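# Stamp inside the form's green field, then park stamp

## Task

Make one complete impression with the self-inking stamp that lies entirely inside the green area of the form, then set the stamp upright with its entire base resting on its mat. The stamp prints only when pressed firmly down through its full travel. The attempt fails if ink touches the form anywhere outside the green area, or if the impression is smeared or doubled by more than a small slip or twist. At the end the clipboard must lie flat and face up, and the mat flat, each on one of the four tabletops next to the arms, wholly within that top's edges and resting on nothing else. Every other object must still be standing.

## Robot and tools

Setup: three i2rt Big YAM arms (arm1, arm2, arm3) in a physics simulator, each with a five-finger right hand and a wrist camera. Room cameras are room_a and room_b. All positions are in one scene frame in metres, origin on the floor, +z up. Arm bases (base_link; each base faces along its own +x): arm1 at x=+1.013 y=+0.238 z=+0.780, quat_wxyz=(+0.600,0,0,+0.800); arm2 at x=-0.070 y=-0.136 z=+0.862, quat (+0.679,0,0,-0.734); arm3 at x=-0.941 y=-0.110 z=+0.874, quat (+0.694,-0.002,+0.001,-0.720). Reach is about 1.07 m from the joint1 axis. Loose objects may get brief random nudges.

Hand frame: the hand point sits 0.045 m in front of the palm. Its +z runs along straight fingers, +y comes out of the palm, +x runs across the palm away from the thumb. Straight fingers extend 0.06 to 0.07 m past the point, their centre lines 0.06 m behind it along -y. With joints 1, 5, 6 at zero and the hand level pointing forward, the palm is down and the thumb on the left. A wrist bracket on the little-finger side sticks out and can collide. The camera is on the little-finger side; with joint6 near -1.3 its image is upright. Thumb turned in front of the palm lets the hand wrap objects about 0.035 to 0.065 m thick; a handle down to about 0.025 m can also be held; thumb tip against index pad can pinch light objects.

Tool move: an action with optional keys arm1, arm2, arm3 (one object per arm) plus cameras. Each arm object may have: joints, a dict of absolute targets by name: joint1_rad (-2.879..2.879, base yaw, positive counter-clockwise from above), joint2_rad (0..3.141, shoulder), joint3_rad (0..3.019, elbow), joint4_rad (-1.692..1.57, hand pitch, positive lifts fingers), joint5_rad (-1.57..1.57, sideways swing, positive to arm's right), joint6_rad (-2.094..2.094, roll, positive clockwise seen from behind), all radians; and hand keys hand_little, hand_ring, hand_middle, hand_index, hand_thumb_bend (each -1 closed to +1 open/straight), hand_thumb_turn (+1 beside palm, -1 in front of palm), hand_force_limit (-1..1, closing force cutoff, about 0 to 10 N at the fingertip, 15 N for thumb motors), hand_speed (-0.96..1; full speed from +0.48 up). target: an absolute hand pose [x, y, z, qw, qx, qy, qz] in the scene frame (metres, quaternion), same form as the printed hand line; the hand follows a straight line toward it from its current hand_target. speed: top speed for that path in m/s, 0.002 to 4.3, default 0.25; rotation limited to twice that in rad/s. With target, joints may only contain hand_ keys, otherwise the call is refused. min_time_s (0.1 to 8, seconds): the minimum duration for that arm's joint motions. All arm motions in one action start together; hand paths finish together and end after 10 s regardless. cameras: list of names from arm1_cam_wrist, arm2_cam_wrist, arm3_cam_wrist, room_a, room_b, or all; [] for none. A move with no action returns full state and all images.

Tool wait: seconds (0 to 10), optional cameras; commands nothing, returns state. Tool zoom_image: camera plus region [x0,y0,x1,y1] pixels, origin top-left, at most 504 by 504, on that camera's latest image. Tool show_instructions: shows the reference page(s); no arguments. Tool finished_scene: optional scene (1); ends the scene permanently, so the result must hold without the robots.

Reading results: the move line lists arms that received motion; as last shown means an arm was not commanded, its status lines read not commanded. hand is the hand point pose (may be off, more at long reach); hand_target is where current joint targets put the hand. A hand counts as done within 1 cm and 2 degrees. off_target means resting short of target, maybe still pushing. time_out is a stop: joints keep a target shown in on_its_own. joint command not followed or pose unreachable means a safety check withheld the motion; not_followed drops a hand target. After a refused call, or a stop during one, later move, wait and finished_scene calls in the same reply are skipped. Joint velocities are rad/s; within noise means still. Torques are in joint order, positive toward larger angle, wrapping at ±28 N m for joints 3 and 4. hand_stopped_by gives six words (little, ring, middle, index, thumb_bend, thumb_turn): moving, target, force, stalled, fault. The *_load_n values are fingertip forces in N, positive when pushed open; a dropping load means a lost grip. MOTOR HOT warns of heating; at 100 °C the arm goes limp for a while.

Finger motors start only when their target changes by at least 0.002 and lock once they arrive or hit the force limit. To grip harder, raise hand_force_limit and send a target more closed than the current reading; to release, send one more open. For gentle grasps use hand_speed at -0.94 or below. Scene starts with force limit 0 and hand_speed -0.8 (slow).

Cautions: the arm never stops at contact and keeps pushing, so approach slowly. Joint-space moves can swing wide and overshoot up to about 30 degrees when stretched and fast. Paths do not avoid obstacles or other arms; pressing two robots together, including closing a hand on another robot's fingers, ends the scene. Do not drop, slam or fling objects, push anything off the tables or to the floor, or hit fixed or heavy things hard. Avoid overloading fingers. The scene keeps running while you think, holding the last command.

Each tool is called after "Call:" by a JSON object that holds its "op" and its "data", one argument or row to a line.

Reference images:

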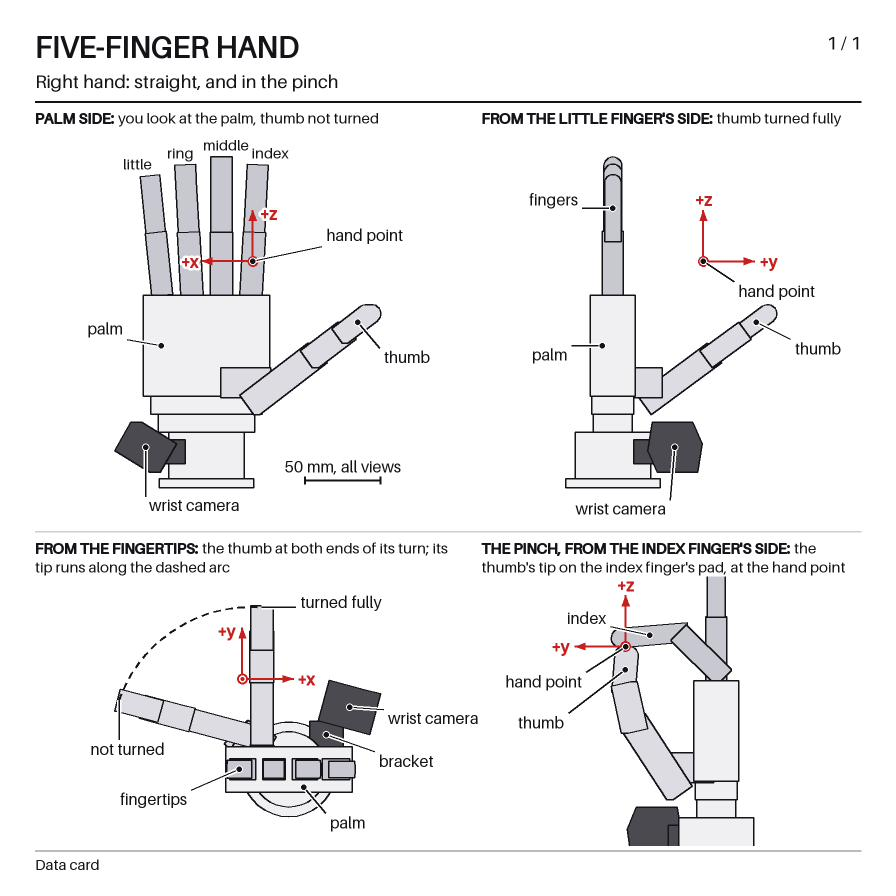

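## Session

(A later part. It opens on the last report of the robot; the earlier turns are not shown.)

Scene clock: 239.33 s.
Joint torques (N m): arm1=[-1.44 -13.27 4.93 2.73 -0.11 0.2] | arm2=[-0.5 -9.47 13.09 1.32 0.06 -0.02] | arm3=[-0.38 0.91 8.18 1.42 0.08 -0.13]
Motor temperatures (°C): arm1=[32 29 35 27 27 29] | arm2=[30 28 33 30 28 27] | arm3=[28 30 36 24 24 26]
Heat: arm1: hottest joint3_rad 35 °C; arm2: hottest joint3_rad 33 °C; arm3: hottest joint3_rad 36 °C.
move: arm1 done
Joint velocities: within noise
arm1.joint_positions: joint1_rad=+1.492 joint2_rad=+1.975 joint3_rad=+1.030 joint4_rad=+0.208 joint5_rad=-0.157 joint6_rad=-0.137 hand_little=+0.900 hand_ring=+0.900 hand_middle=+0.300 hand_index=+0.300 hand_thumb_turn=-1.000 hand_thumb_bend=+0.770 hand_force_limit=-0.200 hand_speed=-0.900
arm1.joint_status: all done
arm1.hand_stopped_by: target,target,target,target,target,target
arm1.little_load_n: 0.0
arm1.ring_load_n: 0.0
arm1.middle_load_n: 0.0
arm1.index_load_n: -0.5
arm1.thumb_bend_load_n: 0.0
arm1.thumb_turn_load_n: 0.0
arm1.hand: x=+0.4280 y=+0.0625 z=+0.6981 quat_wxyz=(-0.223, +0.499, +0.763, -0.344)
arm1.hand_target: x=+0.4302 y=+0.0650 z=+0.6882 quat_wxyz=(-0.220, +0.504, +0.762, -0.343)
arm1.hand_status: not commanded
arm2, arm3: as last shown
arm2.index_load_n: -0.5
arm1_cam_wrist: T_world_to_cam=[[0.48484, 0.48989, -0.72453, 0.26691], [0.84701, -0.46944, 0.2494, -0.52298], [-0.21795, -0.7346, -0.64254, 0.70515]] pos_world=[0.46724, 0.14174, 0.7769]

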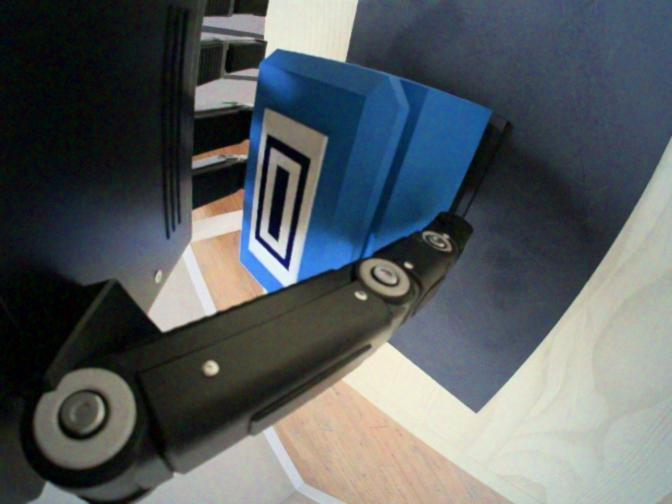

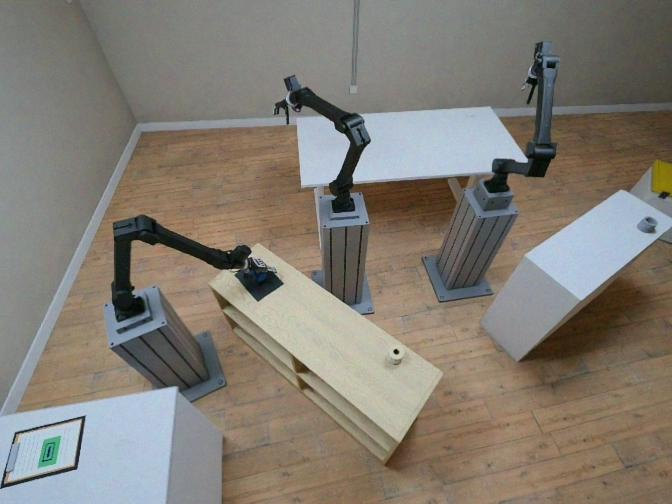

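Released. Open wide and lift away.

Call:
{"op": "move", "data": {
  "arm1": {"joints": {"hand_speed": -0.7, "hand_thumb_bend": 1.0, "hand_index": 0.55, "hand_middle": 0.55}}
}}

Call:
{"op": "move", "data": {
  "arm1": {"target": [0.434, 0.067, 0.86, -0.2203, 0.5040, 0.7615, -0.3430], "speed": 0.12},
  "cameras": ["all"]
}}

Call:
{"op": "zoom_image", "data": {
  "camera": "room_a",
  "region": [200, 200, 300, 310]
}}

Call:
{"op": "zoom_image", "data": {
  "camera": "arm1_cam_wrist",
  "region": [340, 0, 672, 350]
}}

Scene clock: 240.67 s.
Joint torques (N m): arm1=[-1.32 -13.27 4.96 2.73 -0.11 0.21] | arm2=[-0.44 -9.76 13.05 1.35 0.03 -0.02] | arm3=[-0.44 0.91 8.18 1.4 0.08 -0.13]
Motor temperatures (°C): arm1=[32 29 34 27 27 29] | arm2=[30 28 33 30 28 27] | arm3=[28 30 36 24 24 26]
Heat: arm1: hottest joint3_rad 34 °C; arm2: hottest joint3_rad 33 °C; arm3: hottest joint3_rad 36 °C.
move: arm1 done
Joint velocities: within noise
arm1.joint_positions: joint1_rad=+1.492 joint2_rad=+1.975 joint3_rad=+1.030 joint4_rad=+0.208 joint5_rad=-0.157 joint6_rad=-0.137 hand_little=+0.900 hand_ring=+0.900 hand_middle=+0.550 hand_index=+0.550 hand_thumb_turn=-1.000 hand_thumb_bend=+1.000 hand_force_limit=-0.200 hand_speed=-0.700
arm1.joint_status: all done
arm1.hand_stopped_by: target,target,target,target,target,target
arm1.little_load_n: 0.0
arm1.ring_load_n: 0.0
arm1.middle_load_n: 0.0
arm1.index_load_n: 0.0
arm1.thumb_bend_load_n: 0.0
arm1.thumb_turn_load_n: 0.0
arm1.hand: x=+0.4280 y=+0.0625 z=+0.6981 quat_wxyz=(-0.223, +0.499, +0.763, -0.344)
arm1.hand_target: x=+0.4302 y=+0.0650 z=+0.6882 quat_wxyz=(-0.220, +0.504, +0.762, -0.343)
arm1.hand_status: not commanded
arm2, arm3: as last shown
arm2.index_load_n: 0.0
pictures: none

Scene clock: 242.87 s.
Joint torques (N m): arm1=[-1.44 -13.57 10.76 1.28 -0.17 0.18] | arm2=[-0.56 -9.76 13.08 1.33 0.04 -0.04] | arm3=[-0.38 0.91 8.18 1.4 0.07 -0.12]
Motor temperatures (°C): arm1=[32 29 34 27 27 29] | arm2=[30 28 33 30 28 27] | arm3=[28 30 36 24 24 26]
Heat: arm1: hottest joint3_rad 34 °C; arm2: hottest joint3_rad 33 °C; arm3: hottest joint3_rad 36 °C.
move: arm1 off_target
Joint velocities: within noise
arm1.joint_positions: joint1_rad=+1.492 joint2_rad=+1.668 joint3_rad=+1.070 joint4_rad=-0.189 joint5_rad=-0.158 joint6_rad=-0.137 hand_little=+0.900 hand_ring=+0.900 hand_middle=+0.550 hand_index=+0.550 hand_thumb_turn=-1.000 hand_thumb_bend=+1.000 hand_force_limit=-0.200 hand_speed=-0.700
arm1.joint_status: not commanded
arm1.hand_stopped_by: target,target,target,target,target,target
arm1.little_load_n: 0.0
arm1.ring_load_n: 0.0
arm1.middle_load_n: 0.0
arm1.index_load_n: 0.0
arm1.thumb_bend_load_n: 0.0
arm1.thumb_turn_load_n: 0.0
arm1.hand: x=+0.4535 y=+0.0677 z=+0.8348 quat_wxyz=(-0.206, +0.506, +0.770, -0.328)
arm1.hand_target: x=+0.4350 y=+0.0672 z=+0.8604 quat_wxyz=(-0.221, +0.504, +0.761, -0.343)
arm1.hand_status: off_target (0.032 m and 2.5 deg from the pose sent, 0.162 m and 0.7 deg at the start)
arm2: as last shown
arm3.joint_positions: joint1_rad=-0.218 joint2_rad=+0.610 joint3_rad=+1.345 joint4_rad=-1.409 joint5_rad=+0.224 joint6_rad=-1.278 hand_little=+1.000 hand_ring=+1.000 hand_middle=+1.000 hand_index=+1.000 hand_thumb_turn=+1.000 hand_thumb_bend=+1.000 hand_force_limit=+0.000 hand_speed=-0.800
arm3.joint_status: not commanded
arm3.hand_stopped_by: target,target,target,target,target,target
arm3.little_load_n: 0.0
arm3.ring_load_n: 0.0
arm3.middle_load_n: 0.0
arm3.index_load_n: 0.0
arm3.thumb_bend_load_n: 0.0
arm3.thumb_turn_load_n: -0.5
arm3.hand: x=-1.0788 y=-0.2818 z=+1.3395 quat_wxyz=(+0.373, +0.397, -0.804, +0.240)
arm3.hand_target: x=-1.0787 y=-0.2814 z=+1.3485 quat_wxyz=(+0.379, +0.393, -0.800, +0.248)
arm3.hand_status: not commanded
pictures: arm1_cam_wrist, arm2_cam_wrist, arm3_cam_wrist, room_a, room_b
arm1_cam_wrist: T_world_to_cam=[[0.5188, 0.497, -0.69558, 0.31095], [0.83438, -0.47153, 0.28541, -0.60052], [-0.18614, -0.72846, -0.65932, 0.8016]] pos_world=[0.48895, 0.14622, 0.9162]
arm2_cam_wrist: T_world_to_cam=[[-0.46684, 0.32207, -0.82361, 1.23343], [0.39283, 0.90992, 0.13316, 0.30552], [0.7923, -0.26138, -0.5513, 0.44599]] pos_world=[0.10243, -0.55868, 1.22106]

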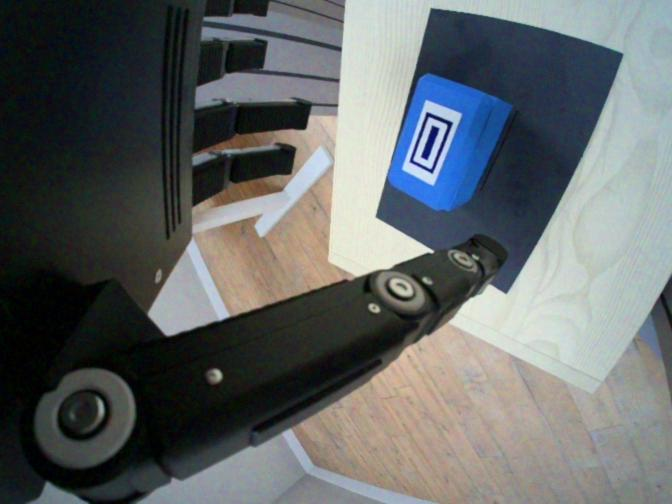

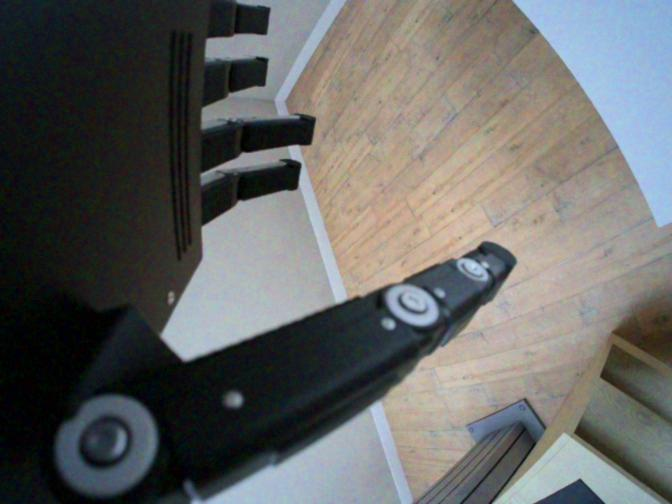

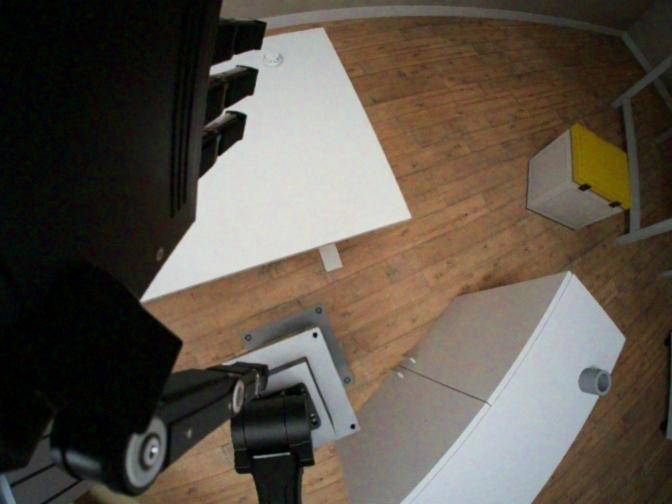

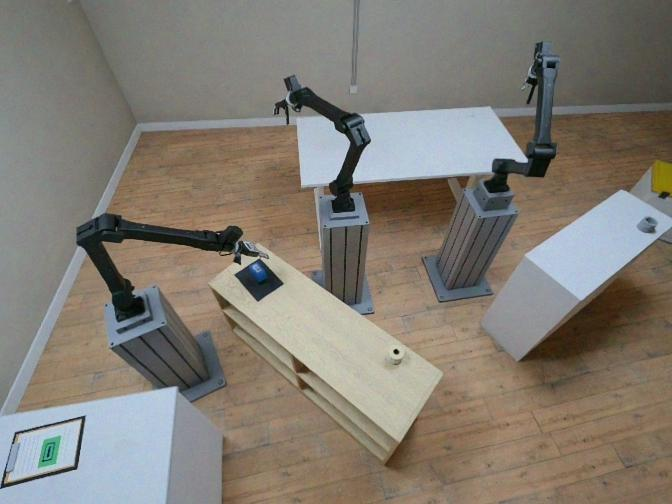

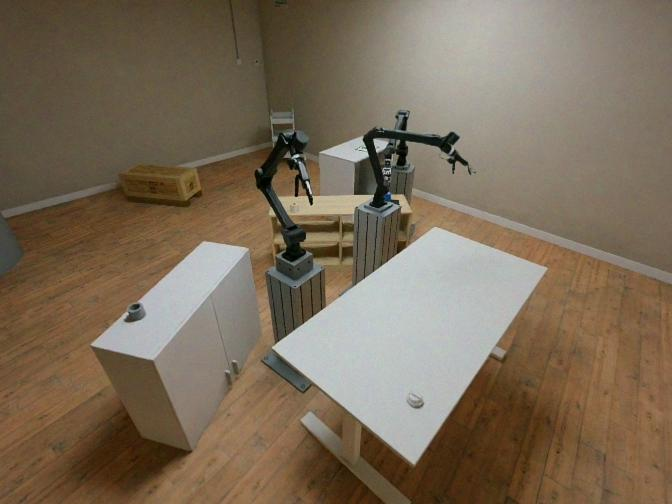

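Scaled by 4.582 from the camera's image (finer frame: 960x720).

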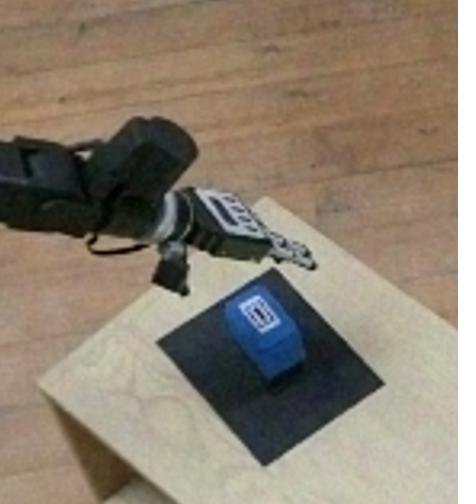

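Scaled by 1.440 from the camera's image (finer frame: 960x720).

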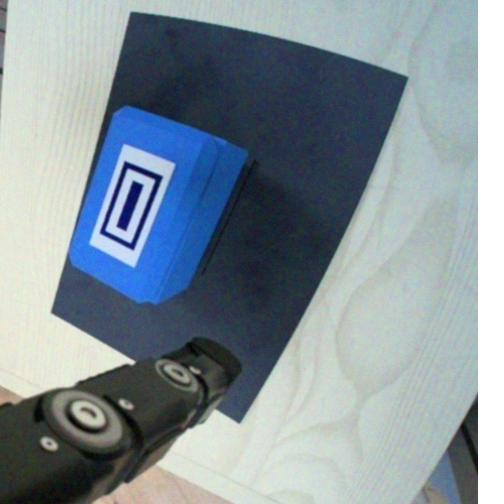

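Call:
{"op": "move", "data": {
  "arm1": {"joints": {"joint1_rad": 0.9, "joint2_rad": 1.4, "joint3_rad": 1.2, "joint4_rad": -0.5}, "min_time_s": 2.5},
  "cameras": ["room_a"]
}}

Call:
{"op": "zoom_image", "data": {
  "camera": "room_a",
  "region": [200, 200, 300, 310]
}}

Call:
{"op": "zoom_image", "data": {
  "camera": "room_a",
  "region": [0, 400, 100, 504]
}}

Scene clock: 246.83 s.
Joint torques (N m): arm1=[-1.26 -11.46 12.62 1.35 -0.11 0.18] | arm2=[-0.73 -9.64 13.12 1.33 0.03 -0.02] | arm3=[-0.38 0.85 8.2 1.4 0.08 -0.13]
Motor temperatures (°C): arm1=[32 29 35 27 27 29] | arm2=[30 27 34 30 28 27] | arm3=[27 30 36 24 24 26]
Heat: arm1: hottest joint3_rad 35 °C; arm2: hottest joint3_rad 34 °C; arm3: hottest joint3_rad 36 °C.
move: arm1 done
Joint velocities: within noise
arm1.joint_positions: joint1_rad=+0.903 joint2_rad=+1.414 joint3_rad=+1.145 joint4_rad=-0.489 joint5_rad=-0.159 joint6_rad=-0.137 hand_little=+0.900 hand_ring=+0.900 hand_middle=+0.550 hand_index=+0.550 hand_thumb_turn=-1.000 hand_thumb_bend=+1.000 hand_force_limit=-0.200 hand_speed=-0.700
arm1.joint_status: all done
arm1.hand_stopped_by: target,target,target,target,target,target
arm1.little_load_n: 0.0
arm1.ring_load_n: 0.0
arm1.middle_load_n: 0.0
arm1.index_load_n: 0.0
arm1.thumb_bend_load_n: -0.5
arm1.thumb_turn_load_n: 0.0
arm1.hand: x=+0.4877 y=+0.3928 z=+0.9666 quat_wxyz=(-0.304, +0.703, +0.588, -0.261)
arm1.hand_target: x=+0.4756 y=+0.3993 z=+1.0011 quat_wxyz=(-0.327, +0.694, +0.580, -0.274)
arm1.hand_status: not commanded
arm2, arm3: as last shown
arm3.thumb_turn_load_n: 0.0

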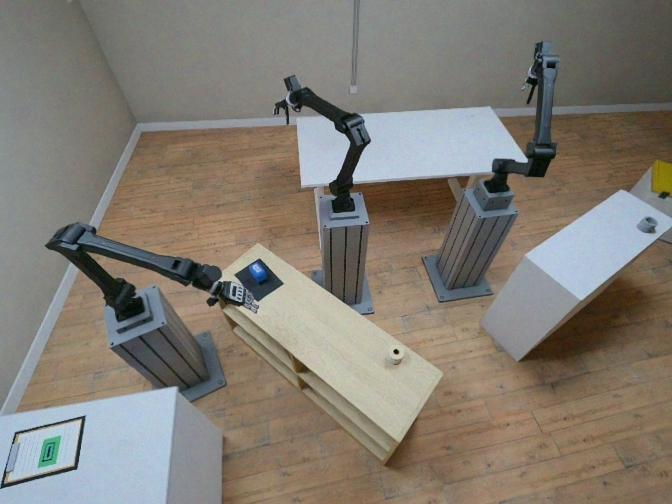

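Scaled by 4.582 from the camera's image (finer frame: 960x720).

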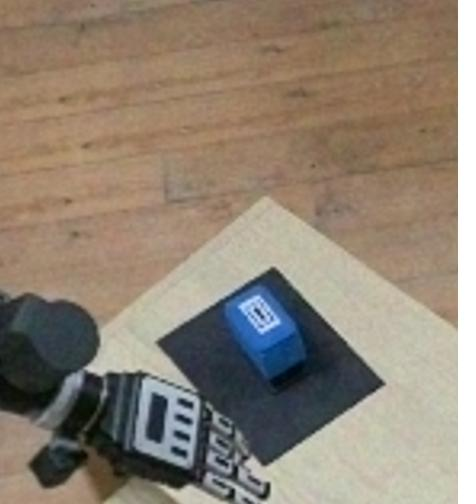

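Scaled by 4.846 from the camera's image (finer frame: 960x720).

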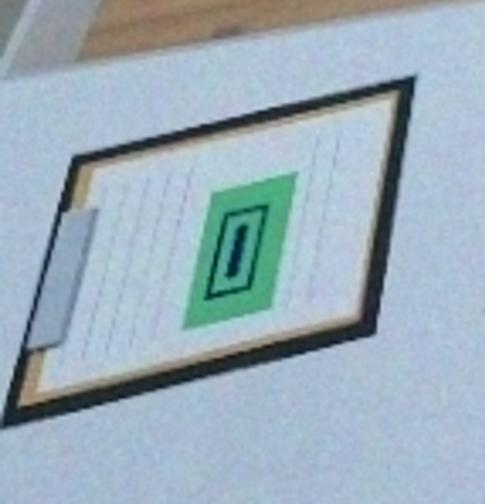

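Call:
{"op": "finished_scene", "data": {

}}

The scene is finished: the task was done.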